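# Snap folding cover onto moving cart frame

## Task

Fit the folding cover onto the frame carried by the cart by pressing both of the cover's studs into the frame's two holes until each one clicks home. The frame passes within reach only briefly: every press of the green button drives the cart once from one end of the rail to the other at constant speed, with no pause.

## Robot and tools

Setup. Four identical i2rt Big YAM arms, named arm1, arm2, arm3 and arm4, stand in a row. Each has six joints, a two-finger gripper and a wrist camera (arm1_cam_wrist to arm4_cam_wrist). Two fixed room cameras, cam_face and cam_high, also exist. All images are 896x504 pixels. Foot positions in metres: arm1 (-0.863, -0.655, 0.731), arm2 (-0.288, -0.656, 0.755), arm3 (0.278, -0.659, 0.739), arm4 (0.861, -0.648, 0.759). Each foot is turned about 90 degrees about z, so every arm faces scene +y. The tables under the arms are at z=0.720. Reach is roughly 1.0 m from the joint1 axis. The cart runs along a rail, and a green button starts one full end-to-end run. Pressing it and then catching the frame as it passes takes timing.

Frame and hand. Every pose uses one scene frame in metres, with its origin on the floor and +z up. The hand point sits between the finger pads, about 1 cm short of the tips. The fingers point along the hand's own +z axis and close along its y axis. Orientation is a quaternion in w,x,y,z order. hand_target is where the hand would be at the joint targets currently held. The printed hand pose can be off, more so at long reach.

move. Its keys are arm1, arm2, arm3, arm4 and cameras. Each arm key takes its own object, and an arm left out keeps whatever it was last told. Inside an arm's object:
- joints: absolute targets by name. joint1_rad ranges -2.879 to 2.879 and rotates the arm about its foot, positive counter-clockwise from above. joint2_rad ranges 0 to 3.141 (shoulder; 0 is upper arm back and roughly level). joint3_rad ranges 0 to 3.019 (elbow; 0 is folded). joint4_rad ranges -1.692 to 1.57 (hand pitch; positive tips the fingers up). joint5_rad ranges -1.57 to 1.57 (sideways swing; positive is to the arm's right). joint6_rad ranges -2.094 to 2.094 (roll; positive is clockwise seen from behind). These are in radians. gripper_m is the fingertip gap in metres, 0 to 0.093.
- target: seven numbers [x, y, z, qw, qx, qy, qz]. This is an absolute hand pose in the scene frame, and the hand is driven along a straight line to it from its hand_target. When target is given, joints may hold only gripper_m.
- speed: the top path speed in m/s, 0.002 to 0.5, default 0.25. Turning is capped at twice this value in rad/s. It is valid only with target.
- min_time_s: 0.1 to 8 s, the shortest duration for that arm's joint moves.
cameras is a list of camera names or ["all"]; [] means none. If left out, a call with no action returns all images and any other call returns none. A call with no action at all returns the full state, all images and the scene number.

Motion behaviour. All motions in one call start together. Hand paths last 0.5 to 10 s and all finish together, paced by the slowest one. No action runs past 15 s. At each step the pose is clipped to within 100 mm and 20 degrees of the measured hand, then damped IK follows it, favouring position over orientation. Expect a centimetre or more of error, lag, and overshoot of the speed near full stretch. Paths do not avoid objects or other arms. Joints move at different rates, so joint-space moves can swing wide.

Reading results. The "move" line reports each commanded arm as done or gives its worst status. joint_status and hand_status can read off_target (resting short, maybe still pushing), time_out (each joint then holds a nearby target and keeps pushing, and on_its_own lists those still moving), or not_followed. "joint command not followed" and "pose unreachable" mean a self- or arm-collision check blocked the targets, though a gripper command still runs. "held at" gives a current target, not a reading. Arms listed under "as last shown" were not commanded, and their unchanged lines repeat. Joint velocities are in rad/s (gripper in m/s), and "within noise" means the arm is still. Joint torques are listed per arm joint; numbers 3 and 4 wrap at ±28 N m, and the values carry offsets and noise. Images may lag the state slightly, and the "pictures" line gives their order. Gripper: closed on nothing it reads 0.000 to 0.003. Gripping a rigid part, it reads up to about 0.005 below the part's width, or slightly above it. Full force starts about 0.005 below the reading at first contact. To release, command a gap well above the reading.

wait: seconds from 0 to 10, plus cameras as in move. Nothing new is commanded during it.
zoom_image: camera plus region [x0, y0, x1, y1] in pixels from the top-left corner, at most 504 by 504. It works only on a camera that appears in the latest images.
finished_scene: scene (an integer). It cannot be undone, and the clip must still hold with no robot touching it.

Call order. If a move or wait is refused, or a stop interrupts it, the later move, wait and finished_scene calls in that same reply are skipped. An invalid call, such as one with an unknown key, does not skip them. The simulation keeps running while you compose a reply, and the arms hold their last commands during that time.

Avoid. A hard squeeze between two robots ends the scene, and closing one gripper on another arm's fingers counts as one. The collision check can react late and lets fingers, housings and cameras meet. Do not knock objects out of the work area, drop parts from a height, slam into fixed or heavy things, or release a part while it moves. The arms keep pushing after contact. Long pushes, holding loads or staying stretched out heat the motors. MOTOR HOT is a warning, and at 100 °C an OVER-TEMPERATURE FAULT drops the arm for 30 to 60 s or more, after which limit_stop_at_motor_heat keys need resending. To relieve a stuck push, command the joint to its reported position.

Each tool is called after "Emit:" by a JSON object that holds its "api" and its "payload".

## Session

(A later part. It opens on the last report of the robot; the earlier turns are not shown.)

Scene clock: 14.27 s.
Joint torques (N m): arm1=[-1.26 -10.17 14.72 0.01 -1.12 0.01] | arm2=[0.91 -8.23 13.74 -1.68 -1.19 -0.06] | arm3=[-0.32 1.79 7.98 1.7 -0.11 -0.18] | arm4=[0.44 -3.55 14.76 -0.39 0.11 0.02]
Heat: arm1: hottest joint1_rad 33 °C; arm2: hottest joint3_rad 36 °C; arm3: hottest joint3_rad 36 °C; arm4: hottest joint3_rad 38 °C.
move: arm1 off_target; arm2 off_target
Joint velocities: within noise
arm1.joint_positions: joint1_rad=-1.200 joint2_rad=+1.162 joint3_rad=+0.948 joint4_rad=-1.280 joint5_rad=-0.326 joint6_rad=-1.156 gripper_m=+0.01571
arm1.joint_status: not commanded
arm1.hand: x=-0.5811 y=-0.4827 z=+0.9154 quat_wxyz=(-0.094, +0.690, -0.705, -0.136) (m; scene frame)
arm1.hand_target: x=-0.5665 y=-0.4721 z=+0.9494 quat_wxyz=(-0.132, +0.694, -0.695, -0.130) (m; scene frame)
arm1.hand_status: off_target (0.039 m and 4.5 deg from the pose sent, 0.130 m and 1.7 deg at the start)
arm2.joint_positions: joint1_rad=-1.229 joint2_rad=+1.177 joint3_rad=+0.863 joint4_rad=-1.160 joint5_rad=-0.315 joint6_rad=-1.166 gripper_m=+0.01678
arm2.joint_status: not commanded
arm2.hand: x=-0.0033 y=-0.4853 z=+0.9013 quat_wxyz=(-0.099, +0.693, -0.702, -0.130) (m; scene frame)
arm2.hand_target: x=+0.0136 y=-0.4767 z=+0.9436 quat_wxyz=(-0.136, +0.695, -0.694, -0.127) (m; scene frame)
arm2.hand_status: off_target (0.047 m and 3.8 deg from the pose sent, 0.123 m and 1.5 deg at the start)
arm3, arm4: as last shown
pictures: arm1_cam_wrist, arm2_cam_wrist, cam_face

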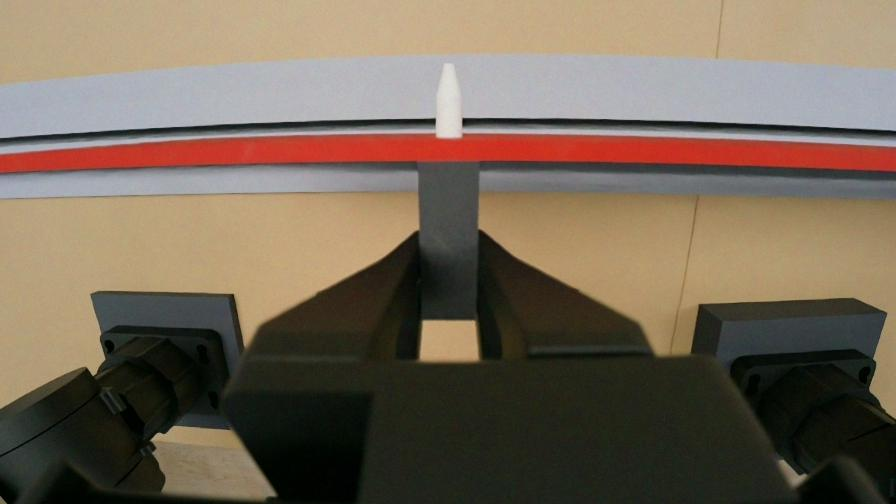

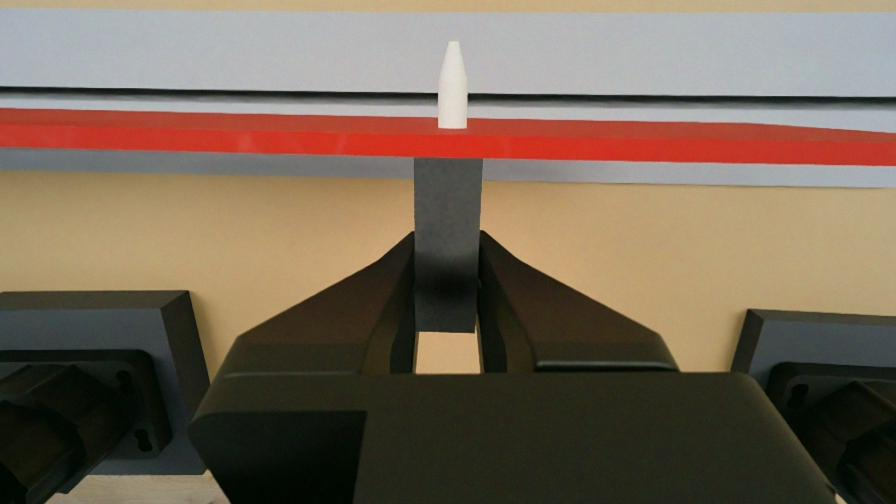

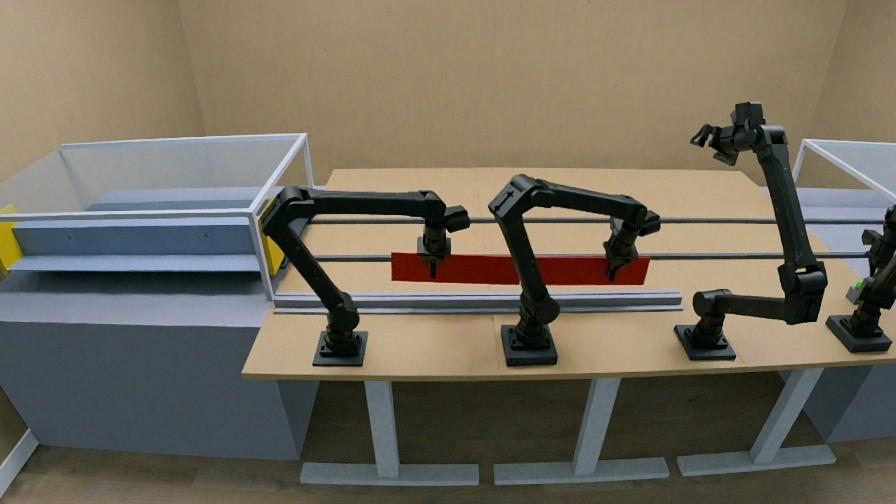

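Emit:
{"api": "move", "payload": {"arm1": {"target":[-0.76,-0.468,0.948,-0.15,0.691,-0.691,-0.15],"speed":0.08}, "arm2": {"target":[-0.178,-0.472,0.948,-0.15,0.691,-0.691,-0.15],"speed":0.08}}}

Emit:
{"api": "move", "payload": {"arm1": {"target":[-0.95,-0.468,0.948,-0.153,0.6903,-0.6903,-0.153],"speed":0.08}, "arm2": {"target":[-0.366,-0.472,0.94,-0.153,0.6903,-0.6903,-0.153],"speed":0.08}, "cameras": ["arm1_cam_wrist","arm2_cam_wrist","cam_face"]}}

Emit:
{"api": "zoom_image", "payload": {"camera": "cam_face", "region": [0, 180, 300, 300]}}

Scene clock: 17.87 s.
Joint torques (N m): arm1=[-0.26 -3.08 10.96 0.8 -0.87 0.05] | arm2=[2.43 -0.67 9.57 0.38 -0.42 0.11] | arm3=[0.21 1.79 7.9 1.54 -0.12 -0.25] | arm4=[0.79 -3.84 14.74 -0.17 0.11 0.02]
Heat: arm1: hottest joint1_rad 33 °C; arm2: hottest joint3_rad 37 °C; arm3: hottest joint3_rad 36 °C; arm4: hottest joint3_rad 40 °C.
move: arm1 off_target; arm2 off_target
Joint velocities: within noise
arm1.joint_positions: joint1_rad=-0.753 joint2_rad=+0.633 joint3_rad=+0.703 joint4_rad=-1.351 joint5_rad=-0.259 joint6_rad=-0.683 gripper_m=+0.01571
arm1.joint_status: not commanded
arm1.hand: x=-0.7548 y=-0.4728 z=+0.9340 quat_wxyz=(-0.131, +0.686, -0.702, -0.138) (m; scene frame)
arm1.hand_target: x=-0.7583 y=-0.4679 z=+0.9476 quat_wxyz=(-0.150, +0.690, -0.692, -0.147) (m; scene frame)
arm1.hand_status: off_target (0.016 m and 2.9 deg from the pose sent, 0.182 m and 6.8 deg at the start)
arm2.joint_positions: joint1_rad=-0.801 joint2_rad=+0.623 joint3_rad=+0.642 joint4_rad=-1.304 joint5_rad=-0.272 joint6_rad=-0.709 gripper_m=+0.01678
arm2.joint_status: not commanded
arm2.hand: x=-0.1781 y=-0.4761 z=+0.9357 quat_wxyz=(-0.129, +0.687, -0.700, -0.145) (m; scene frame)
arm2.hand_target: x=-0.1785 y=-0.4721 z=+0.9477 quat_wxyz=(-0.146, +0.689, -0.694, -0.150) (m; scene frame)
arm2.hand_status: off_target (0.013 m and 2.7 deg from the pose sent, 0.181 m and 6.4 deg at the start)
arm3, arm4: as last shown
pictures: none

Scene clock: 21.03 s.
Joint torques (N m): arm1=[-0.03 -0.73 14.53 1.31 1.26 -0.05] | arm2=[2.02 0.56 10.51 0.2 1.75 -0.32] | arm3=[0.5 2.37 7.71 1.59 -0.18 -0.26] | arm4=[0.15 -4.31 14.75 -0.25 0.09 0.06]
Heat: arm1: hottest joint3_rad 34 °C; arm2: hottest joint3_rad 38 °C; arm3: hottest joint3_rad 36 °C; arm4: hottest joint3_rad 41 °C.
move: arm1 off_target; arm2 off_target
Joint velocities: within noise
arm1.joint_positions: joint1_rad=+0.641 joint2_rad=+0.573 joint3_rad=+0.646 joint4_rad=-1.379 joint5_rad=+0.257 joint6_rad=+0.624 gripper_m=+0.01571
arm1.joint_status: not commanded
arm1.hand: x=-0.9388 y=-0.4808 z=+0.9177 quat_wxyz=(-0.143, +0.693, -0.698, -0.111) (m; scene frame)
arm1.hand_target: x=-0.9481 y=-0.4687 z=+0.9476 quat_wxyz=(-0.157, +0.692, -0.689, -0.148) (m; scene frame)
arm1.hand_status: off_target (0.035 m and 5.0 deg from the pose sent, 0.196 m and 3.4 deg at the start)
arm2.joint_positions: joint1_rad=+0.611 joint2_rad=+0.539 joint3_rad=+0.581 joint4_rad=-1.298 joint5_rad=+0.239 joint6_rad=+0.621 gripper_m=+0.01678
arm2.joint_status: not commanded
arm2.hand: x=-0.3666 y=-0.4800 z=+0.9242 quat_wxyz=(-0.135, +0.689, -0.698, -0.140) (m; scene frame)
arm2.hand_target: x=-0.3655 y=-0.4727 z=+0.9407 quat_wxyz=(-0.157, +0.694, -0.686, -0.151) (m; scene frame)
arm2.hand_status: off_target (0.018 m and 2.7 deg from the pose sent, 0.188 m and 3.1 deg at the start)
arm3.joint_positions: joint1_rad=+0.141 joint2_rad=+0.602 joint3_rad=+1.355 joint4_rad=-1.257 joint5_rad=-0.116 joint6_rad=+0.492 gripper_m=+0.09396
arm3.joint_status: not commanded
arm3.hand: x=+0.2328 y=-0.4218 z=+1.2827 quat_wxyz=(-0.190, +0.507, -0.693, -0.476) (m; scene frame)
arm3.hand_target: x=+0.2332 y=-0.4243 z=+1.2951 quat_wxyz=(-0.196, +0.504, -0.687, -0.486) (m; scene frame)
arm3.hand_status: not commanded
arm4: as last shown
pictures: arm1_cam_wrist, arm2_cam_wrist, cam_face

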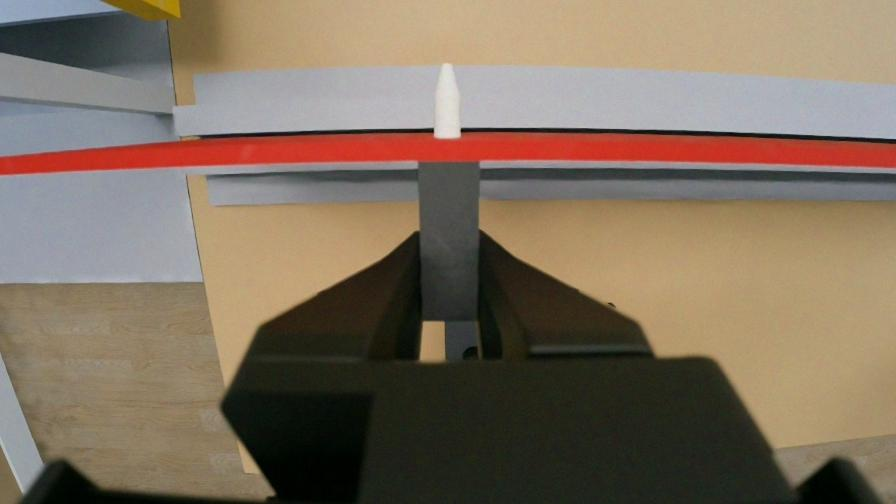

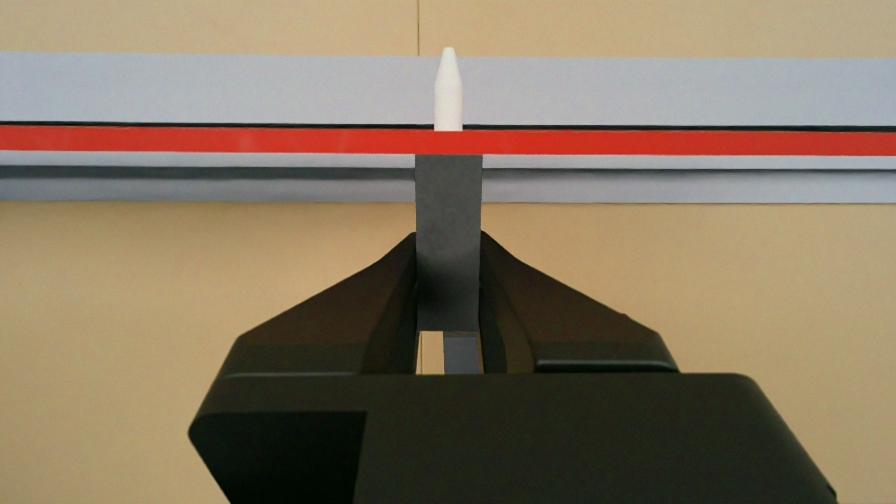

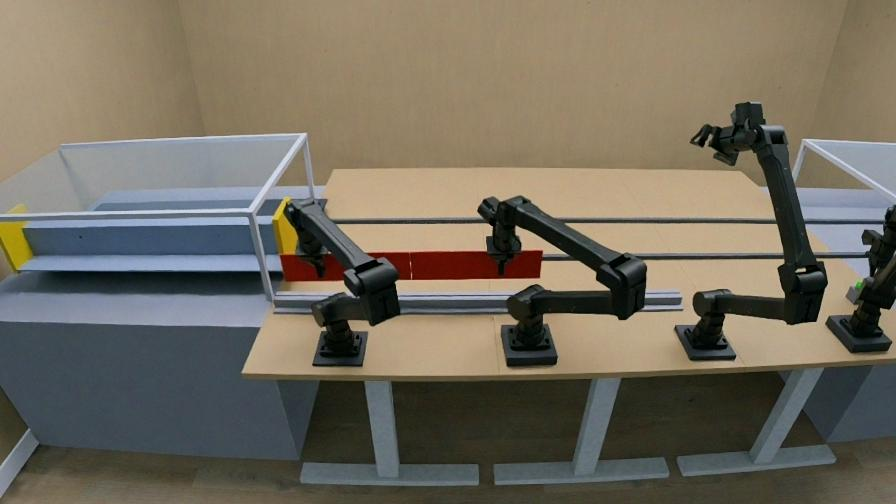

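Scaled by 1.680.

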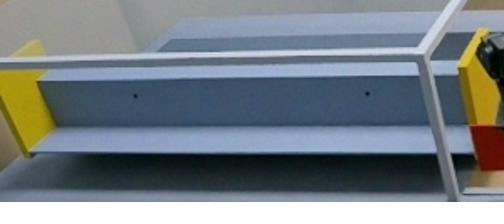

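Emit:
{"api": "wait", "payload": {"seconds": 10}}

Emit:
{"api": "wait", "payload": {"seconds": 10}}

Emit:
{"api": "wait", "payload": {"seconds": 10}}

Emit:
{"api": "wait", "payload": {"seconds": 5, "cameras": ["arm1_cam_wrist","arm2_cam_wrist","cam_face"]}}

Emit:
{"api": "zoom_image", "payload": {"camera": "cam_face", "region": [0, 180, 300, 300]}}

Scene clock: 32.13 s.
Joint torques (N m): arm1=[-0.62 -0.21 14.41 1.47 1.24 -0.11] | arm2=[1.44 1.32 10.56 0.25 1.78 -0.3] | arm3=[-0.09 1.9 7.9 1.8 -0.1 -0.25] | arm4=[-0.09 -4.54 14.84 -0.49 0.05 0.06]
Heat: arm1: hottest joint3_rad 40 °C; arm2: hottest joint3_rad 40 °C; arm3: hottest joint3_rad 37 °C; arm4: hottest joint3_rad 45 °C.
Joint velocities: within noise
arm1.joint_positions: joint1_rad=+0.641 joint2_rad=+0.573 joint3_rad=+0.646 joint4_rad=-1.379 joint5_rad=+0.257 joint6_rad=+0.624 gripper_m=+0.01571
arm1.joint_status: not commanded
arm1.hand: x=-0.9388 y=-0.4808 z=+0.9177 quat_wxyz=(-0.143, +0.693, -0.698, -0.111) (m; scene frame)
arm1.hand_target: x=-0.9481 y=-0.4687 z=+0.9476 quat_wxyz=(-0.157, +0.692, -0.689, -0.148) (m; scene frame)
arm1.hand_status: off_target (0.035 m and 5.0 deg from the pose sent, 0.196 m and 3.4 deg at the start)
arm2.joint_positions: joint1_rad=+0.611 joint2_rad=+0.539 joint3_rad=+0.581 joint4_rad=-1.298 joint5_rad=+0.239 joint6_rad=+0.621 gripper_m=+0.01678
arm2.joint_status: not commanded
arm2.hand: x=-0.3666 y=-0.4800 z=+0.9242 quat_wxyz=(-0.135, +0.689, -0.698, -0.140) (m; scene frame)
arm2.hand_target: x=-0.3655 y=-0.4727 z=+0.9407 quat_wxyz=(-0.157, +0.694, -0.686, -0.151) (m; scene frame)
arm2.hand_status: off_target (0.018 m and 2.7 deg from the pose sent, 0.188 m and 3.1 deg at the start)
arm3.joint_positions: joint1_rad=+0.141 joint2_rad=+0.602 joint3_rad=+1.355 joint4_rad=-1.257 joint5_rad=-0.116 joint6_rad=+0.492 gripper_m=+0.09396
arm3.joint_status: not commanded
arm3.hand: x=+0.2328 y=-0.4218 z=+1.2827 quat_wxyz=(-0.190, +0.507, -0.693, -0.476) (m; scene frame)
arm3.hand_target: x=+0.2332 y=-0.4243 z=+1.2951 quat_wxyz=(-0.196, +0.504, -0.687, -0.486) (m; scene frame)
arm3.hand_status: not commanded
arm4.joint_positions: joint1_rad=-0.693 joint2_rad=+1.017 joint3_rad=+0.599 joint4_rad=-1.220 joint5_rad=-0.008 joint6_rad=-0.695 gripper_m=+0.00041
arm4.joint_status: not commanded
arm4.hand: x=+0.9942 y=-0.4835 z=+0.8472 quat_wxyz=(+0.029, +0.709, -0.705, +0.002) (m; scene frame)
arm4.hand_target: x=+1.0093 y=-0.4702 z=+0.8693 quat_wxyz=(+0.001, +0.708, -0.707, +0.001) (m; scene frame)
arm4.hand_status: not commanded
wait: 10.00 s; at rest from the start
pictures: none

Scene clock: 42.13 s.
Joint torques (N m): arm1=[-0.26 -1.26 14.39 1.28 1.27 -0.05] | arm2=[0.67 0.73 10.61 0.39 1.75 -0.25] | arm3=[0.09 2.49 7.71 1.91 -0.11 -0.26] | arm4=[0.21 -3.84 14.87 -0.38 0.13 0.1]
Heat: arm1: hottest joint3_rad 44 °C; arm2: hottest joint3_rad 42 °C; arm3: hottest joint3_rad 38 °C; arm4: hottest joint3_rad 48 °C.
Joint velocities: within noise
arm1.joint_positions: joint1_rad=+0.641 joint2_rad=+0.573 joint3_rad=+0.646 joint4_rad=-1.379 joint5_rad=+0.257 joint6_rad=+0.624 gripper_m=+0.01571
arm1.joint_status: not commanded
arm1.hand: x=-0.9388 y=-0.4808 z=+0.9177 quat_wxyz=(-0.143, +0.693, -0.698, -0.111) (m; scene frame)
arm1.hand_target: x=-0.9481 y=-0.4687 z=+0.9476 quat_wxyz=(-0.157, +0.692, -0.689, -0.148) (m; scene frame)
arm1.hand_status: off_target (0.035 m and 5.0 deg from the pose sent, 0.196 m and 3.4 deg at the start)
arm2.joint_positions: joint1_rad=+0.611 joint2_rad=+0.539 joint3_rad=+0.581 joint4_rad=-1.298 joint5_rad=+0.239 joint6_rad=+0.621 gripper_m=+0.01678
arm2.joint_status: not commanded
arm2.hand: x=-0.3666 y=-0.4800 z=+0.9242 quat_wxyz=(-0.135, +0.689, -0.698, -0.140) (m; scene frame)
arm2.hand_target: x=-0.3655 y=-0.4727 z=+0.9407 quat_wxyz=(-0.157, +0.694, -0.686, -0.151) (m; scene frame)
arm2.hand_status: off_target (0.018 m and 2.7 deg from the pose sent, 0.188 m and 3.1 deg at the start)
arm3.joint_positions: joint1_rad=+0.141 joint2_rad=+0.602 joint3_rad=+1.355 joint4_rad=-1.257 joint5_rad=-0.116 joint6_rad=+0.492 gripper_m=+0.09396
arm3.joint_status: not commanded
arm3.hand: x=+0.2328 y=-0.4218 z=+1.2827 quat_wxyz=(-0.190, +0.507, -0.693, -0.476) (m; scene frame)
arm3.hand_target: x=+0.2332 y=-0.4243 z=+1.2951 quat_wxyz=(-0.196, +0.504, -0.687, -0.486) (m; scene frame)
arm3.hand_status: not commanded
arm4.joint_positions: joint1_rad=-0.693 joint2_rad=+1.017 joint3_rad=+0.599 joint4_rad=-1.220 joint5_rad=-0.008 joint6_rad=-0.695 gripper_m=+0.00041
arm4.joint_status: not commanded
arm4.hand: x=+0.9942 y=-0.4835 z=+0.8472 quat_wxyz=(+0.029, +0.709, -0.705, +0.002) (m; scene frame)
arm4.hand_target: x=+1.0093 y=-0.4702 z=+0.8693 quat_wxyz=(+0.001, +0.708, -0.707, +0.001) (m; scene frame)
arm4.hand_status: not commanded
wait: 10.00 s; at rest by 0.27 s
pictures: none

Scene clock: 52.13 s.
Joint torques (N m): arm1=[0.21 -0.67 14.46 1.33 1.3 -0.07] | arm2=[1.9 1.49 10.67 0.13 1.79 -0.31] | arm3=[0.91 1.49 7.92 1.69 -0.14 -0.3] | arm4=[0.56 -4.13 14.71 -0.39 0.06 0.07]
Heat: arm1: hottest joint3_rad 47 °C; arm2: hottest joint3_rad 43 °C; arm3: hottest joint3_rad 39 °C; arm4: hottest joint3_rad 50 °C.
Joint velocities: within noise
arm1.joint_positions: joint1_rad=+0.641 joint2_rad=+0.573 joint3_rad=+0.646 joint4_rad=-1.379 joint5_rad=+0.257 joint6_rad=+0.624 gripper_m=+0.01571
arm1.joint_status: not commanded
arm1.hand: x=-0.9388 y=-0.4808 z=+0.9177 quat_wxyz=(-0.143, +0.693, -0.698, -0.111) (m; scene frame)
arm1.hand_target: x=-0.9481 y=-0.4687 z=+0.9476 quat_wxyz=(-0.157, +0.692, -0.689, -0.148) (m; scene frame)
arm1.hand_status: off_target (0.035 m and 5.0 deg from the pose sent, 0.196 m and 3.4 deg at the start)
arm2.joint_positions: joint1_rad=+0.611 joint2_rad=+0.539 joint3_rad=+0.581 joint4_rad=-1.298 joint5_rad=+0.239 joint6_rad=+0.621 gripper_m=+0.01678
arm2.joint_status: not commanded
arm2.hand: x=-0.3666 y=-0.4800 z=+0.9242 quat_wxyz=(-0.135, +0.689, -0.698, -0.140) (m; scene frame)
arm2.hand_target: x=-0.3655 y=-0.4727 z=+0.9407 quat_wxyz=(-0.157, +0.694, -0.686, -0.151) (m; scene frame)
arm2.hand_status: off_target (0.018 m and 2.7 deg from the pose sent, 0.188 m and 3.1 deg at the start)
arm3.joint_positions: joint1_rad=+0.141 joint2_rad=+0.602 joint3_rad=+1.355 joint4_rad=-1.257 joint5_rad=-0.116 joint6_rad=+0.492 gripper_m=+0.09396
arm3.joint_status: not commanded
arm3.hand: x=+0.2328 y=-0.4218 z=+1.2827 quat_wxyz=(-0.190, +0.507, -0.693, -0.476) (m; scene frame)
arm3.hand_target: x=+0.2332 y=-0.4243 z=+1.2951 quat_wxyz=(-0.196, +0.504, -0.687, -0.486) (m; scene frame)
arm3.hand_status: not commanded
arm4.joint_positions: joint1_rad=-0.693 joint2_rad=+1.017 joint3_rad=+0.599 joint4_rad=-1.220 joint5_rad=-0.008 joint6_rad=-0.695 gripper_m=+0.00041
arm4.joint_status: not commanded
arm4.hand: x=+0.9942 y=-0.4835 z=+0.8472 quat_wxyz=(+0.029, +0.709, -0.705, +0.002) (m; scene frame)
arm4.hand_target: x=+1.0093 y=-0.4702 z=+0.8693 quat_wxyz=(+0.001, +0.708, -0.707, +0.001) (m; scene frame)
arm4.hand_status: not commanded
wait: 10.00 s; at rest by 0.27 s
pictures: none

Scene clock: 57.13 s.
Joint torques (N m): arm1=[0.5 0.15 14.39 1.17 1.29 -0.02] | arm2=[1.73 0.03 10.51 0.21 1.74 -0.3] | arm3=[0.97 2.2 7.92 1.99 -0.12 -0.29] | arm4=[0.73 -3.6 14.69 -0.31 0.11 0.06]
Heat: arm1: hottest joint3_rad 49 °C; arm2: hottest joint3_rad 44 °C; arm3: hottest joint3_rad 39 °C; arm4: hottest joint3_rad 51 °C.
Joint velocities: within noise
arm1.joint_positions: joint1_rad=+0.641 joint2_rad=+0.573 joint3_rad=+0.646 joint4_rad=-1.379 joint5_rad=+0.257 joint6_rad=+0.624 gripper_m=+0.01571
arm1.joint_status: not commanded
arm1.hand: x=-0.9388 y=-0.4808 z=+0.9177 quat_wxyz=(-0.143, +0.693, -0.698, -0.111) (m; scene frame)
arm1.hand_target: x=-0.9481 y=-0.4687 z=+0.9476 quat_wxyz=(-0.157, +0.692, -0.689, -0.148) (m; scene frame)
arm1.hand_status: off_target (0.035 m and 5.0 deg from the pose sent, 0.196 m and 3.4 deg at the start)
arm2.joint_positions: joint1_rad=+0.611 joint2_rad=+0.539 joint3_rad=+0.581 joint4_rad=-1.298 joint5_rad=+0.239 joint6_rad=+0.621 gripper_m=+0.01678
arm2.joint_status: not commanded
arm2.hand: x=-0.3666 y=-0.4800 z=+0.9242 quat_wxyz=(-0.135, +0.689, -0.698, -0.140) (m; scene frame)
arm2.hand_target: x=-0.3655 y=-0.4727 z=+0.9407 quat_wxyz=(-0.157, +0.694, -0.686, -0.151) (m; scene frame)
arm2.hand_status: off_target (0.018 m and 2.7 deg from the pose sent, 0.188 m and 3.1 deg at the start)
arm3.joint_positions: joint1_rad=+0.141 joint2_rad=+0.602 joint3_rad=+1.355 joint4_rad=-1.257 joint5_rad=-0.116 joint6_rad=+0.492 gripper_m=+0.09396
arm3.joint_status: not commanded
arm3.hand: x=+0.2328 y=-0.4218 z=+1.2827 quat_wxyz=(-0.190, +0.507, -0.693, -0.476) (m; scene frame)
arm3.hand_target: x=+0.2332 y=-0.4243 z=+1.2951 quat_wxyz=(-0.196, +0.504, -0.687, -0.486) (m; scene frame)
arm3.hand_status: not commanded
arm4.joint_positions: joint1_rad=-0.693 joint2_rad=+1.017 joint3_rad=+0.599 joint4_rad=-1.220 joint5_rad=-0.008 joint6_rad=-0.695 gripper_m=+0.00041
arm4.joint_status: not commanded
arm4.hand: x=+0.9942 y=-0.4835 z=+0.8472 quat_wxyz=(+0.029, +0.709, -0.705, +0.002) (m; scene frame)
arm4.hand_target: x=+1.0093 y=-0.4702 z=+0.8693 quat_wxyz=(+0.001, +0.708, -0.707, +0.001) (m; scene frame)
arm4.hand_status: not commanded
wait: 5.00 s; at rest by 0.27 s
pictures: arm1_cam_wrist, arm2_cam_wrist, cam_face

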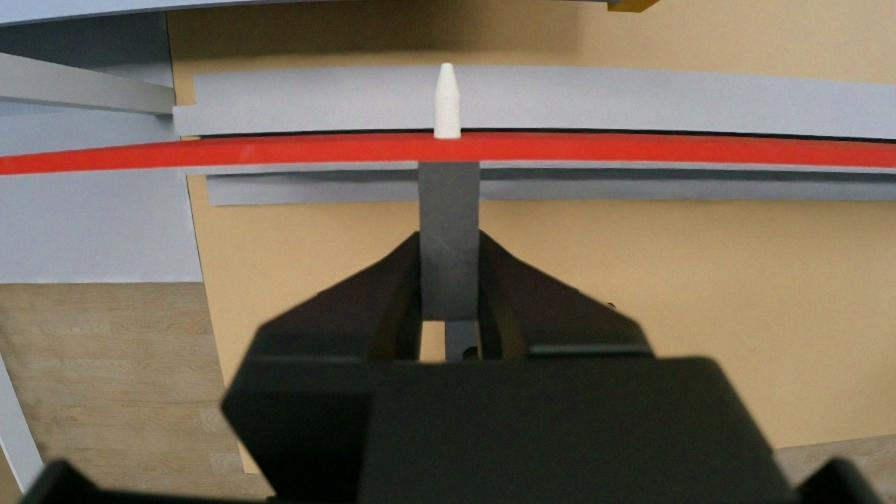

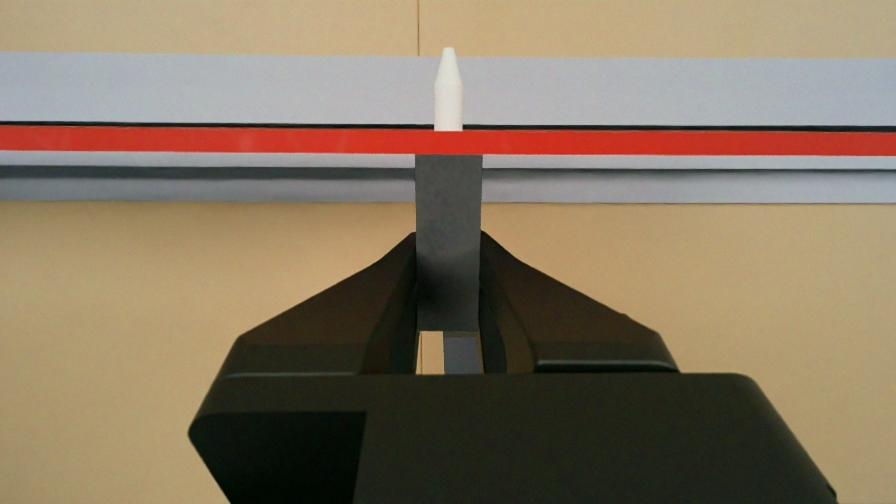

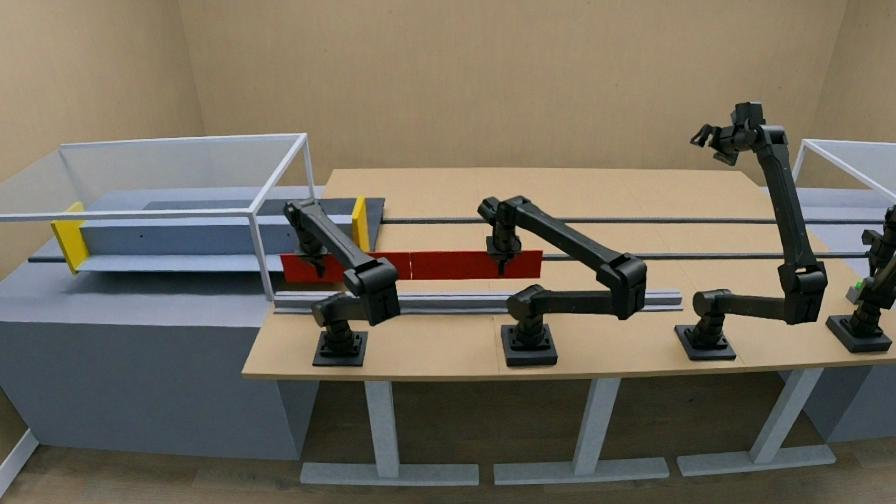

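Scaled by 1.680.

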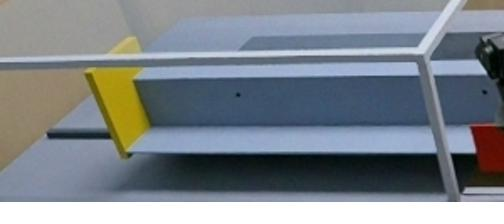

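Emit:
{"api": "wait", "payload": {"seconds": 10}}

Emit:
{"api": "wait", "payload": {"seconds": 10}}

Emit:
{"api": "wait", "payload": {"seconds": 10}}

Emit:
{"api": "wait", "payload": {"seconds": 10}}

Emit:
{"api": "wait", "payload": {"seconds": 10, "cameras": ["arm1_cam_wrist","arm2_cam_wrist","cam_face"]}}

Scene clock: 67.83 s.
Joint torques (N m): arm1=[0.44 -1.32 14.38 1.1 1.29 -0.09] | arm2=[1.49 0.73 10.73 0.16 1.73 -0.24] | arm3=[-0.09 2.49 7.83 1.63 -0.11 -0.23] | arm4=[1.03 -3.66 14.52 -0.34 0.11 0.08]
Heat: arm1: hottest joint3_rad 51 °C; arm2: hottest joint3_rad 45 °C; arm3: hottest joint3_rad 39 °C; arm4: hottest joint3_rad 53 °C.
Joint velocities: within noise
arm1.joint_positions: joint1_rad=+0.641 joint2_rad=+0.573 joint3_rad=+0.646 joint4_rad=-1.379 joint5_rad=+0.257 joint6_rad=+0.624 gripper_m=+0.01571
arm1.joint_status: not commanded
arm1.hand: x=-0.9388 y=-0.4808 z=+0.9177 quat_wxyz=(-0.143, +0.693, -0.698, -0.111) (m; scene frame)
arm1.hand_target: x=-0.9481 y=-0.4687 z=+0.9476 quat_wxyz=(-0.157, +0.692, -0.689, -0.148) (m; scene frame)
arm1.hand_status: off_target (0.035 m and 5.0 deg from the pose sent, 0.196 m and 3.4 deg at the start)
arm2.joint_positions: joint1_rad=+0.611 joint2_rad=+0.539 joint3_rad=+0.581 joint4_rad=-1.298 joint5_rad=+0.239 joint6_rad=+0.621 gripper_m=+0.01678
arm2.joint_status: not commanded
arm2.hand: x=-0.3666 y=-0.4800 z=+0.9242 quat_wxyz=(-0.135, +0.689, -0.698, -0.140) (m; scene frame)
arm2.hand_target: x=-0.3655 y=-0.4727 z=+0.9407 quat_wxyz=(-0.157, +0.694, -0.686, -0.151) (m; scene frame)
arm2.hand_status: off_target (0.018 m and 2.7 deg from the pose sent, 0.188 m and 3.1 deg at the start)
arm3.joint_positions: joint1_rad=+0.141 joint2_rad=+0.602 joint3_rad=+1.355 joint4_rad=-1.257 joint5_rad=-0.116 joint6_rad=+0.492 gripper_m=+0.09396
arm3.joint_status: not commanded
arm3.hand: x=+0.2328 y=-0.4218 z=+1.2827 quat_wxyz=(-0.190, +0.507, -0.693, -0.476) (m; scene frame)
arm3.hand_target: x=+0.2332 y=-0.4243 z=+1.2951 quat_wxyz=(-0.196, +0.504, -0.687, -0.486) (m; scene frame)
arm3.hand_status: not commanded
arm4.joint_positions: joint1_rad=-0.693 joint2_rad=+1.017 joint3_rad=+0.599 joint4_rad=-1.220 joint5_rad=-0.008 joint6_rad=-0.695 gripper_m=+0.00041
arm4.joint_status: not commanded
arm4.hand: x=+0.9942 y=-0.4835 z=+0.8472 quat_wxyz=(+0.029, +0.709, -0.705, +0.002) (m; scene frame)
arm4.hand_target: x=+1.0093 y=-0.4702 z=+0.8693 quat_wxyz=(+0.001, +0.708, -0.707, +0.001) (m; scene frame)
arm4.hand_status: not commanded
wait: 10.00 s; at rest from the start
pictures: none

Scene clock: 77.83 s.
Joint torques (N m): arm1=[0.26 -0.97 14.46 1.06 1.32 -0.07] | arm2=[1.61 0.38 10.76 0.23 1.74 -0.28] | arm3=[0.79 1.73 7.91 1.8 -0.09 -0.24] | arm4=[0.32 -4.48 14.65 -0.39 0.11 0.09]
Heat: arm1: hottest joint3_rad 53 °C; arm2: hottest joint3_rad 46 °C; arm3: hottest joint3_rad 40 °C; arm4: hottest joint3_rad 54 °C.
Joint velocities: within noise
arm1.joint_positions: joint1_rad=+0.641 joint2_rad=+0.573 joint3_rad=+0.646 joint4_rad=-1.379 joint5_rad=+0.257 joint6_rad=+0.624 gripper_m=+0.01571
arm1.joint_status: not commanded
arm1.hand: x=-0.9388 y=-0.4808 z=+0.9177 quat_wxyz=(-0.143, +0.693, -0.698, -0.111) (m; scene frame)
arm1.hand_target: x=-0.9481 y=-0.4687 z=+0.9476 quat_wxyz=(-0.157, +0.692, -0.689, -0.148) (m; scene frame)
arm1.hand_status: off_target (0.035 m and 5.0 deg from the pose sent, 0.196 m and 3.4 deg at the start)
arm2.joint_positions: joint1_rad=+0.611 joint2_rad=+0.539 joint3_rad=+0.581 joint4_rad=-1.298 joint5_rad=+0.239 joint6_rad=+0.621 gripper_m=+0.01678
arm2.joint_status: not commanded
arm2.hand: x=-0.3666 y=-0.4800 z=+0.9242 quat_wxyz=(-0.135, +0.689, -0.698, -0.140) (m; scene frame)
arm2.hand_target: x=-0.3655 y=-0.4727 z=+0.9407 quat_wxyz=(-0.157, +0.694, -0.686, -0.151) (m; scene frame)
arm2.hand_status: off_target (0.018 m and 2.7 deg from the pose sent, 0.188 m and 3.1 deg at the start)
arm3.joint_positions: joint1_rad=+0.141 joint2_rad=+0.602 joint3_rad=+1.355 joint4_rad=-1.257 joint5_rad=-0.116 joint6_rad=+0.492 gripper_m=+0.09396
arm3.joint_status: not commanded
arm3.hand: x=+0.2328 y=-0.4218 z=+1.2827 quat_wxyz=(-0.190, +0.507, -0.693, -0.476) (m; scene frame)
arm3.hand_target: x=+0.2332 y=-0.4243 z=+1.2951 quat_wxyz=(-0.196, +0.504, -0.687, -0.486) (m; scene frame)
arm3.hand_status: not commanded
arm4.joint_positions: joint1_rad=-0.693 joint2_rad=+1.017 joint3_rad=+0.599 joint4_rad=-1.220 joint5_rad=-0.008 joint6_rad=-0.695 gripper_m=+0.00041
arm4.joint_status: not commanded
arm4.hand: x=+0.9942 y=-0.4835 z=+0.8472 quat_wxyz=(+0.029, +0.709, -0.705, +0.002) (m; scene frame)
arm4.hand_target: x=+1.0093 y=-0.4702 z=+0.8693 quat_wxyz=(+0.001, +0.708, -0.707, +0.001) (m; scene frame)
arm4.hand_status: not commanded
wait: 10.00 s; at rest by 0.27 s
pictures: none

Scene clock: 87.83 s.
Joint torques (N m): arm1=[-0.15 -0.91 14.38 1.33 1.25 -0.09] | arm2=[1.49 1.26 10.55 0.12 1.74 -0.28] | arm3=[0.44 1.9 7.71 1.57 -0.12 -0.19] | arm4=[0.32 -3.25 14.9 -0.21 0.12 0.09]
Heat: arm1: hottest joint3_rad 55 °C; arm2: hottest joint3_rad 47 °C; arm3: hottest joint3_rad 40 °C; arm4: hottest joint3_rad 55 °C.
Joint velocities: within noise
arm1.joint_positions: joint1_rad=+0.641 joint2_rad=+0.573 joint3_rad=+0.646 joint4_rad=-1.379 joint5_rad=+0.257 joint6_rad=+0.624 gripper_m=+0.01571
arm1.joint_status: not commanded
arm1.hand: x=-0.9388 y=-0.4808 z=+0.9177 quat_wxyz=(-0.143, +0.693, -0.698, -0.111) (m; scene frame)
arm1.hand_target: x=-0.9481 y=-0.4687 z=+0.9476 quat_wxyz=(-0.157, +0.692, -0.689, -0.148) (m; scene frame)
arm1.hand_status: off_target (0.035 m and 5.0 deg from the pose sent, 0.196 m and 3.4 deg at the start)
arm2.joint_positions: joint1_rad=+0.611 joint2_rad=+0.539 joint3_rad=+0.581 joint4_rad=-1.298 joint5_rad=+0.239 joint6_rad=+0.621 gripper_m=+0.01678
arm2.joint_status: not commanded
arm2.hand: x=-0.3666 y=-0.4800 z=+0.9242 quat_wxyz=(-0.135, +0.689, -0.698, -0.140) (m; scene frame)
arm2.hand_target: x=-0.3655 y=-0.4727 z=+0.9407 quat_wxyz=(-0.157, +0.694, -0.686, -0.151) (m; scene frame)
arm2.hand_status: off_target (0.018 m and 2.7 deg from the pose sent, 0.188 m and 3.1 deg at the start)
arm3.joint_positions: joint1_rad=+0.141 joint2_rad=+0.602 joint3_rad=+1.355 joint4_rad=-1.257 joint5_rad=-0.116 joint6_rad=+0.492 gripper_m=+0.09396
arm3.joint_status: not commanded
arm3.hand: x=+0.2328 y=-0.4218 z=+1.2827 quat_wxyz=(-0.190, +0.507, -0.693, -0.476) (m; scene frame)
arm3.hand_target: x=+0.2332 y=-0.4243 z=+1.2951 quat_wxyz=(-0.196, +0.504, -0.687, -0.486) (m; scene frame)
arm3.hand_status: not commanded
arm4.joint_positions: joint1_rad=-0.693 joint2_rad=+1.017 joint3_rad=+0.599 joint4_rad=-1.220 joint5_rad=-0.008 joint6_rad=-0.695 gripper_m=+0.00041
arm4.joint_status: not commanded
arm4.hand: x=+0.9942 y=-0.4835 z=+0.8472 quat_wxyz=(+0.029, +0.709, -0.705, +0.002) (m; scene frame)
arm4.hand_target: x=+1.0093 y=-0.4702 z=+0.8693 quat_wxyz=(+0.001, +0.708, -0.707, +0.001) (m; scene frame)
arm4.hand_status: not commanded
wait: 10.00 s; at rest by 0.27 s
pictures: none

Scene clock: 97.83 s.
Joint torques (N m): arm1=[0.32 -0.91 14.31 1.25 1.32 -0.09] | arm2=[1.9 1.49 10.54 0.17 1.72 -0.25] | arm3=[0.15 2.61 7.82 1.96 -0.04 -0.22] | arm4=[0.67 -3.37 14.6 -0.25 0.09 0.1]
Heat: arm1: hottest joint3_rad 57 °C; arm2: hottest joint3_rad 47 °C; arm3: hottest joint3_rad 40 °C; arm4: hottest joint3_rad 56 °C.
Joint velocities: within noise
arm1.joint_positions: joint1_rad=+0.641 joint2_rad=+0.573 joint3_rad=+0.646 joint4_rad=-1.379 joint5_rad=+0.257 joint6_rad=+0.624 gripper_m=+0.01571
arm1.joint_status: not commanded
arm1.hand: x=-0.9388 y=-0.4808 z=+0.9177 quat_wxyz=(-0.143, +0.693, -0.698, -0.111) (m; scene frame)
arm1.hand_target: x=-0.9481 y=-0.4687 z=+0.9476 quat_wxyz=(-0.157, +0.692, -0.689, -0.148) (m; scene frame)
arm1.hand_status: off_target (0.035 m and 5.0 deg from the pose sent, 0.196 m and 3.4 deg at the start)
arm2.joint_positions: joint1_rad=+0.611 joint2_rad=+0.539 joint3_rad=+0.581 joint4_rad=-1.298 joint5_rad=+0.239 joint6_rad=+0.621 gripper_m=+0.01678
arm2.joint_status: not commanded
arm2.hand: x=-0.3666 y=-0.4800 z=+0.9242 quat_wxyz=(-0.135, +0.689, -0.698, -0.140) (m; scene frame)
arm2.hand_target: x=-0.3655 y=-0.4727 z=+0.9407 quat_wxyz=(-0.157, +0.694, -0.686, -0.151) (m; scene frame)
arm2.hand_status: off_target (0.018 m and 2.7 deg from the pose sent, 0.188 m and 3.1 deg at the start)
arm3.joint_positions: joint1_rad=+0.141 joint2_rad=+0.602 joint3_rad=+1.355 joint4_rad=-1.257 joint5_rad=-0.116 joint6_rad=+0.492 gripper_m=+0.09396
arm3.joint_status: not commanded
arm3.hand: x=+0.2328 y=-0.4218 z=+1.2827 quat_wxyz=(-0.190, +0.507, -0.693, -0.476) (m; scene frame)
arm3.hand_target: x=+0.2332 y=-0.4243 z=+1.2951 quat_wxyz=(-0.196, +0.504, -0.687, -0.486) (m; scene frame)
arm3.hand_status: not commanded
arm4.joint_positions: joint1_rad=-0.693 joint2_rad=+1.017 joint3_rad=+0.599 joint4_rad=-1.220 joint5_rad=-0.008 joint6_rad=-0.695 gripper_m=+0.00041
arm4.joint_status: not commanded
arm4.hand: x=+0.9942 y=-0.4835 z=+0.8472 quat_wxyz=(+0.029, +0.709, -0.705, +0.002) (m; scene frame)
arm4.hand_target: x=+1.0093 y=-0.4702 z=+0.8693 quat_wxyz=(+0.001, +0.708, -0.707, +0.001) (m; scene frame)
arm4.hand_status: not commanded
wait: 10.00 s; at rest by 0.27 s
pictures: none

Scene clock: 107.83 s.
Joint torques (N m): arm1=[0.03 -0.32 14.31 1.2 1.28 -0.06] | arm2=[1.61 0.62 10.5 0.08 1.79 -0.29] | arm3=[0.44 1.73 7.9 1.89 -0.11 -0.3] | arm4=[1.03 -3.72 14.6 -0.4 0.07 0.11]
Heat: arm1: hottest joint3_rad 58 °C; arm2: hottest joint3_rad 48 °C; arm3: hottest joint3_rad 41 °C; arm4: hottest joint3_rad 57 °C.
Joint velocities: within noise
arm1.joint_positions: joint1_rad=+0.641 joint2_rad=+0.573 joint3_rad=+0.646 joint4_rad=-1.379 joint5_rad=+0.257 joint6_rad=+0.624 gripper_m=+0.01571
arm1.joint_status: not commanded
arm1.hand: x=-0.9388 y=-0.4808 z=+0.9177 quat_wxyz=(-0.143, +0.693, -0.698, -0.111) (m; scene frame)
arm1.hand_target: x=-0.9481 y=-0.4687 z=+0.9476 quat_wxyz=(-0.157, +0.692, -0.689, -0.148) (m; scene frame)
arm1.hand_status: off_target (0.035 m and 5.0 deg from the pose sent, 0.196 m and 3.4 deg at the start)
arm2.joint_positions: joint1_rad=+0.611 joint2_rad=+0.539 joint3_rad=+0.581 joint4_rad=-1.298 joint5_rad=+0.239 joint6_rad=+0.621 gripper_m=+0.01678
arm2.joint_status: not commanded
arm2.hand: x=-0.3666 y=-0.4800 z=+0.9242 quat_wxyz=(-0.135, +0.689, -0.698, -0.140) (m; scene frame)
arm2.hand_target: x=-0.3655 y=-0.4727 z=+0.9407 quat_wxyz=(-0.157, +0.694, -0.686, -0.151) (m; scene frame)
arm2.hand_status: off_target (0.018 m and 2.7 deg from the pose sent, 0.188 m and 3.1 deg at the start)
arm3.joint_positions: joint1_rad=+0.141 joint2_rad=+0.602 joint3_rad=+1.355 joint4_rad=-1.257 joint5_rad=-0.116 joint6_rad=+0.492 gripper_m=+0.09396
arm3.joint_status: not commanded
arm3.hand: x=+0.2328 y=-0.4218 z=+1.2827 quat_wxyz=(-0.190, +0.507, -0.693, -0.476) (m; scene frame)
arm3.hand_target: x=+0.2332 y=-0.4243 z=+1.2951 quat_wxyz=(-0.196, +0.504, -0.687, -0.486) (m; scene frame)
arm3.hand_status: not commanded
arm4.joint_positions: joint1_rad=-0.693 joint2_rad=+1.017 joint3_rad=+0.599 joint4_rad=-1.220 joint5_rad=-0.008 joint6_rad=-0.695 gripper_m=+0.00041
arm4.joint_status: not commanded
arm4.hand: x=+0.9942 y=-0.4835 z=+0.8472 quat_wxyz=(+0.029, +0.709, -0.705, +0.002) (m; scene frame)
arm4.hand_target: x=+1.0093 y=-0.4702 z=+0.8693 quat_wxyz=(+0.001, +0.708, -0.707, +0.001) (m; scene frame)
arm4.hand_status: not commanded
wait: 10.00 s; at rest by 0.27 s
pictures: arm1_cam_wrist, arm2_cam_wrist, cam_face

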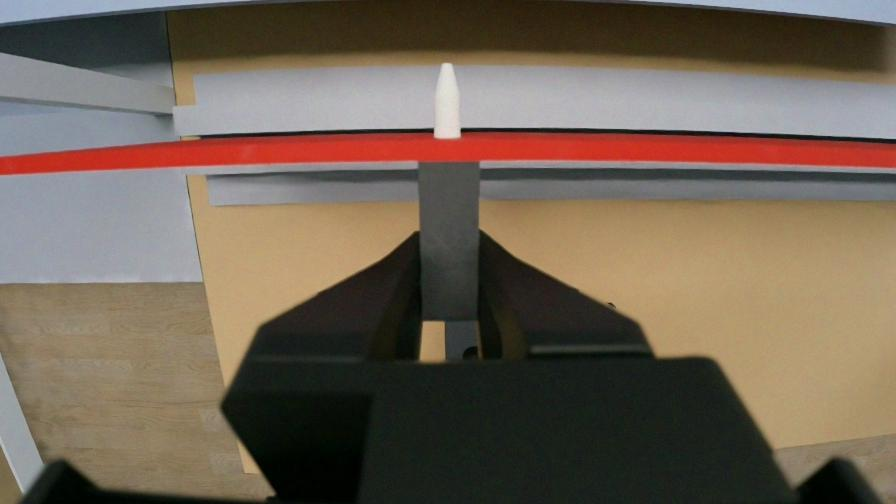

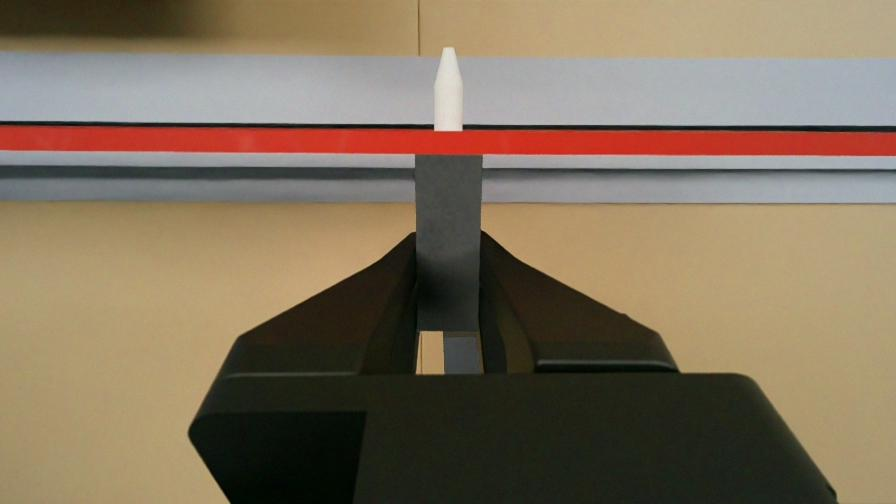

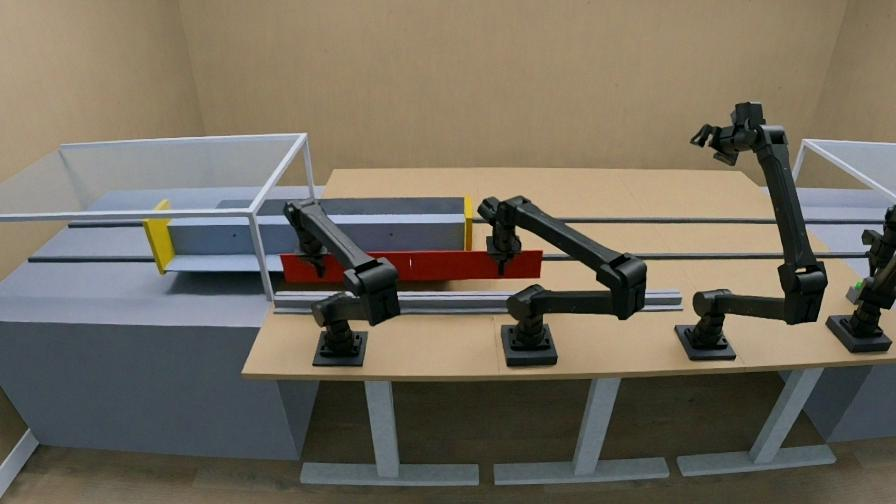

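Emit:
{"api": "wait", "payload": {"seconds": 10}}

Emit:
{"api": "wait", "payload": {"seconds": 10}}

Emit:
{"api": "wait", "payload": {"seconds": 10, "cameras": ["arm2_cam_wrist","cam_face"]}}

Scene clock: 118.17 s.
Joint torques (N m): arm1=[-0.03 -0.62 14.26 1.4 1.26 -0.05] | arm2=[1.85 1.03 10.74 0.27 1.78 -0.31] | arm3=[-0.32 2.08 7.94 1.76 -0.03 -0.25] | arm4=[0.56 -4.01 14.72 -0.42 0.1 0.12]
Heat: arm1: hottest joint3_rad 60 °C; arm2: hottest joint3_rad 49 °C; arm3: hottest joint3_rad 41 °C; arm4: hottest joint3_rad 58 °C.
Joint velocities: within noise
arm1.joint_positions: joint1_rad=+0.641 joint2_rad=+0.573 joint3_rad=+0.646 joint4_rad=-1.379 joint5_rad=+0.257 joint6_rad=+0.624 gripper_m=+0.01571
arm1.joint_status: not commanded
arm1.hand: x=-0.9388 y=-0.4808 z=+0.9177 quat_wxyz=(-0.143, +0.693, -0.698, -0.111) (m; scene frame)
arm1.hand_target: x=-0.9481 y=-0.4687 z=+0.9476 quat_wxyz=(-0.157, +0.692, -0.689, -0.148) (m; scene frame)
arm1.hand_status: off_target (0.035 m and 5.0 deg from the pose sent, 0.196 m and 3.4 deg at the start)
arm2.joint_positions: joint1_rad=+0.611 joint2_rad=+0.539 joint3_rad=+0.581 joint4_rad=-1.298 joint5_rad=+0.239 joint6_rad=+0.621 gripper_m=+0.01678
arm2.joint_status: not commanded
arm2.hand: x=-0.3666 y=-0.4800 z=+0.9242 quat_wxyz=(-0.135, +0.689, -0.698, -0.140) (m; scene frame)
arm2.hand_target: x=-0.3655 y=-0.4727 z=+0.9407 quat_wxyz=(-0.157, +0.694, -0.686, -0.151) (m; scene frame)
arm2.hand_status: off_target (0.018 m and 2.7 deg from the pose sent, 0.188 m and 3.1 deg at the start)
arm3.joint_positions: joint1_rad=+0.141 joint2_rad=+0.602 joint3_rad=+1.355 joint4_rad=-1.257 joint5_rad=-0.116 joint6_rad=+0.492 gripper_m=+0.09396
arm3.joint_status: not commanded
arm3.hand: x=+0.2328 y=-0.4218 z=+1.2827 quat_wxyz=(-0.190, +0.507, -0.693, -0.476) (m; scene frame)
arm3.hand_target: x=+0.2332 y=-0.4243 z=+1.2951 quat_wxyz=(-0.196, +0.504, -0.687, -0.486) (m; scene frame)
arm3.hand_status: not commanded
arm4.joint_positions: joint1_rad=-0.693 joint2_rad=+1.017 joint3_rad=+0.599 joint4_rad=-1.220 joint5_rad=-0.008 joint6_rad=-0.695 gripper_m=+0.00041
arm4.joint_status: not commanded
arm4.hand: x=+0.9942 y=-0.4835 z=+0.8472 quat_wxyz=(+0.029, +0.709, -0.705, +0.002) (m; scene frame)
arm4.hand_target: x=+1.0093 y=-0.4702 z=+0.8693 quat_wxyz=(+0.001, +0.708, -0.707, +0.001) (m; scene frame)
arm4.hand_status: not commanded
wait: 10.00 s; at rest from the start
pictures: none

Scene clock: 128.17 s.
Joint torques (N m): arm1=[-0.32 -0.91 14.54 1.35 1.29 -0.06] | arm2=[1.44 0.09 10.56 0.25 1.75 -0.3] | arm3=[-0.73 1.96 7.95 1.68 -0.13 -0.19] | arm4=[0.56 -3.72 14.78 -0.55 0.13 0.11]
Heat: arm1: hottest joint3_rad 61 °C; arm2: hottest joint3_rad 49 °C; arm3: hottest joint3_rad 41 °C; arm4: hottest joint3_rad 58 °C.
Joint velocities: within noise
arm1.joint_positions: joint1_rad=+0.641 joint2_rad=+0.573 joint3_rad=+0.646 joint4_rad=-1.379 joint5_rad=+0.257 joint6_rad=+0.624 gripper_m=+0.01571
arm1.joint_status: not commanded
arm1.hand: x=-0.9388 y=-0.4808 z=+0.9177 quat_wxyz=(-0.143, +0.693, -0.698, -0.111) (m; scene frame)
arm1.hand_target: x=-0.9481 y=-0.4687 z=+0.9476 quat_wxyz=(-0.157, +0.692, -0.689, -0.148) (m; scene frame)
arm1.hand_status: off_target (0.035 m and 5.0 deg from the pose sent, 0.196 m and 3.4 deg at the start)
arm2.joint_positions: joint1_rad=+0.611 joint2_rad=+0.539 joint3_rad=+0.581 joint4_rad=-1.298 joint5_rad=+0.239 joint6_rad=+0.621 gripper_m=+0.01678
arm2.joint_status: not commanded
arm2.hand: x=-0.3666 y=-0.4800 z=+0.9242 quat_wxyz=(-0.135, +0.689, -0.698, -0.140) (m; scene frame)
arm2.hand_target: x=-0.3655 y=-0.4727 z=+0.9407 quat_wxyz=(-0.157, +0.694, -0.686, -0.151) (m; scene frame)
arm2.hand_status: off_target (0.018 m and 2.7 deg from the pose sent, 0.188 m and 3.1 deg at the start)
arm3.joint_positions: joint1_rad=+0.141 joint2_rad=+0.602 joint3_rad=+1.355 joint4_rad=-1.257 joint5_rad=-0.116 joint6_rad=+0.492 gripper_m=+0.09396
arm3.joint_status: not commanded
arm3.hand: x=+0.2328 y=-0.4218 z=+1.2827 quat_wxyz=(-0.190, +0.507, -0.693, -0.476) (m; scene frame)
arm3.hand_target: x=+0.2332 y=-0.4243 z=+1.2951 quat_wxyz=(-0.196, +0.504, -0.687, -0.486) (m; scene frame)
arm3.hand_status: not commanded
arm4.joint_positions: joint1_rad=-0.693 joint2_rad=+1.017 joint3_rad=+0.599 joint4_rad=-1.220 joint5_rad=-0.008 joint6_rad=-0.695 gripper_m=+0.00041
arm4.joint_status: not commanded
arm4.hand: x=+0.9942 y=-0.4835 z=+0.8472 quat_wxyz=(+0.029, +0.709, -0.705, +0.002) (m; scene frame)
arm4.hand_target: x=+1.0093 y=-0.4702 z=+0.8693 quat_wxyz=(+0.001, +0.708, -0.707, +0.001) (m; scene frame)
arm4.hand_status: not commanded
wait: 10.00 s; at rest by 0.27 s
pictures: none

Scene clock: 138.17 s.
Joint torques (N m): arm1=[-0.44 -0.73 14.38 1.29 1.33 -0.09] | arm2=[1.55 1.44 10.56 0.01 1.77 -0.31] | arm3=[0.85 1.85 7.82 1.61 -0.11 -0.18] | arm4=[0.44 -4.13 14.74 -0.38 0.09 0.09]
Heat: arm1: hottest joint3_rad 61 °C; arm2: hottest joint3_rad 49 °C; arm3: hottest joint3_rad 41 °C; arm4: hottest joint3_rad 59 °C.
Joint velocities: within noise
arm1.joint_positions: joint1_rad=+0.641 joint2_rad=+0.573 joint3_rad=+0.646 joint4_rad=-1.379 joint5_rad=+0.257 joint6_rad=+0.624 gripper_m=+0.01571
arm1.joint_status: not commanded
arm1.hand: x=-0.9388 y=-0.4808 z=+0.9177 quat_wxyz=(-0.143, +0.693, -0.698, -0.111) (m; scene frame)
arm1.hand_target: x=-0.9481 y=-0.4687 z=+0.9476 quat_wxyz=(-0.157, +0.692, -0.689, -0.148) (m; scene frame)
arm1.hand_status: off_target (0.035 m and 5.0 deg from the pose sent, 0.196 m and 3.4 deg at the start)
arm2.joint_positions: joint1_rad=+0.611 joint2_rad=+0.539 joint3_rad=+0.581 joint4_rad=-1.298 joint5_rad=+0.239 joint6_rad=+0.621 gripper_m=+0.01678
arm2.joint_status: not commanded
arm2.hand: x=-0.3666 y=-0.4800 z=+0.9242 quat_wxyz=(-0.135, +0.689, -0.698, -0.140) (m; scene frame)
arm2.hand_target: x=-0.3655 y=-0.4727 z=+0.9407 quat_wxyz=(-0.157, +0.694, -0.686, -0.151) (m; scene frame)
arm2.hand_status: off_target (0.018 m and 2.7 deg from the pose sent, 0.188 m and 3.1 deg at the start)
arm3.joint_positions: joint1_rad=+0.141 joint2_rad=+0.602 joint3_rad=+1.355 joint4_rad=-1.257 joint5_rad=-0.116 joint6_rad=+0.492 gripper_m=+0.09396
arm3.joint_status: not commanded
arm3.hand: x=+0.2328 y=-0.4218 z=+1.2827 quat_wxyz=(-0.190, +0.507, -0.693, -0.476) (m; scene frame)
arm3.hand_target: x=+0.2332 y=-0.4243 z=+1.2951 quat_wxyz=(-0.196, +0.504, -0.687, -0.486) (m; scene frame)
arm3.hand_status: not commanded
arm4.joint_positions: joint1_rad=-0.693 joint2_rad=+1.017 joint3_rad=+0.599 joint4_rad=-1.220 joint5_rad=-0.008 joint6_rad=-0.695 gripper_m=+0.00041
arm4.joint_status: not commanded
arm4.hand: x=+0.9942 y=-0.4835 z=+0.8472 quat_wxyz=(+0.029, +0.709, -0.705, +0.002) (m; scene frame)
arm4.hand_target: x=+1.0093 y=-0.4702 z=+0.8693 quat_wxyz=(+0.001, +0.708, -0.707, +0.001) (m; scene frame)
arm4.hand_status: not commanded
wait: 10.00 s; at rest by 0.27 s
pictures: arm2_cam_wrist, cam_face

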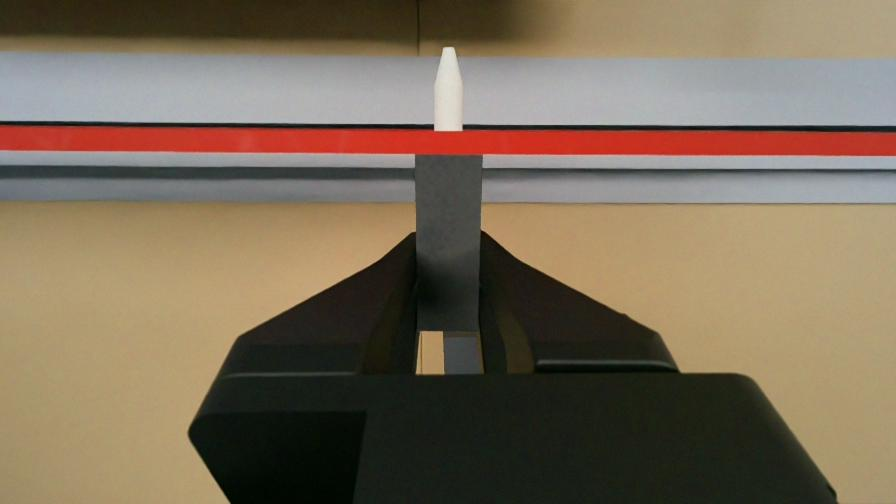

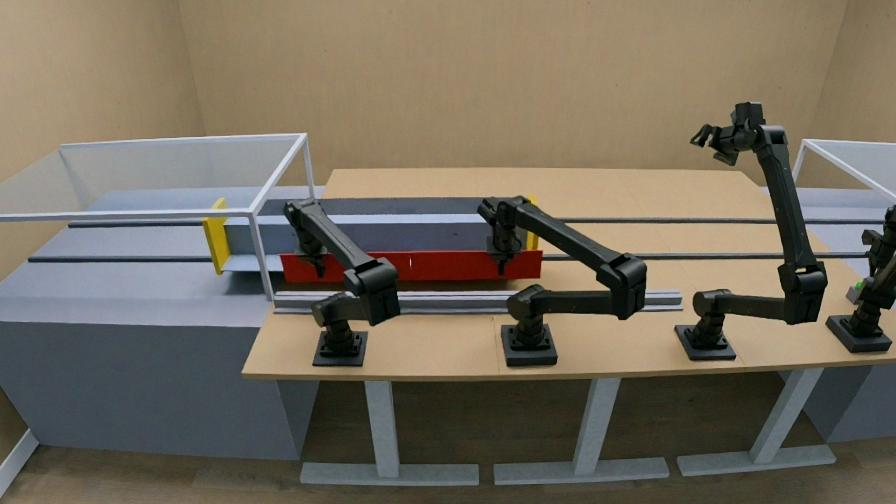

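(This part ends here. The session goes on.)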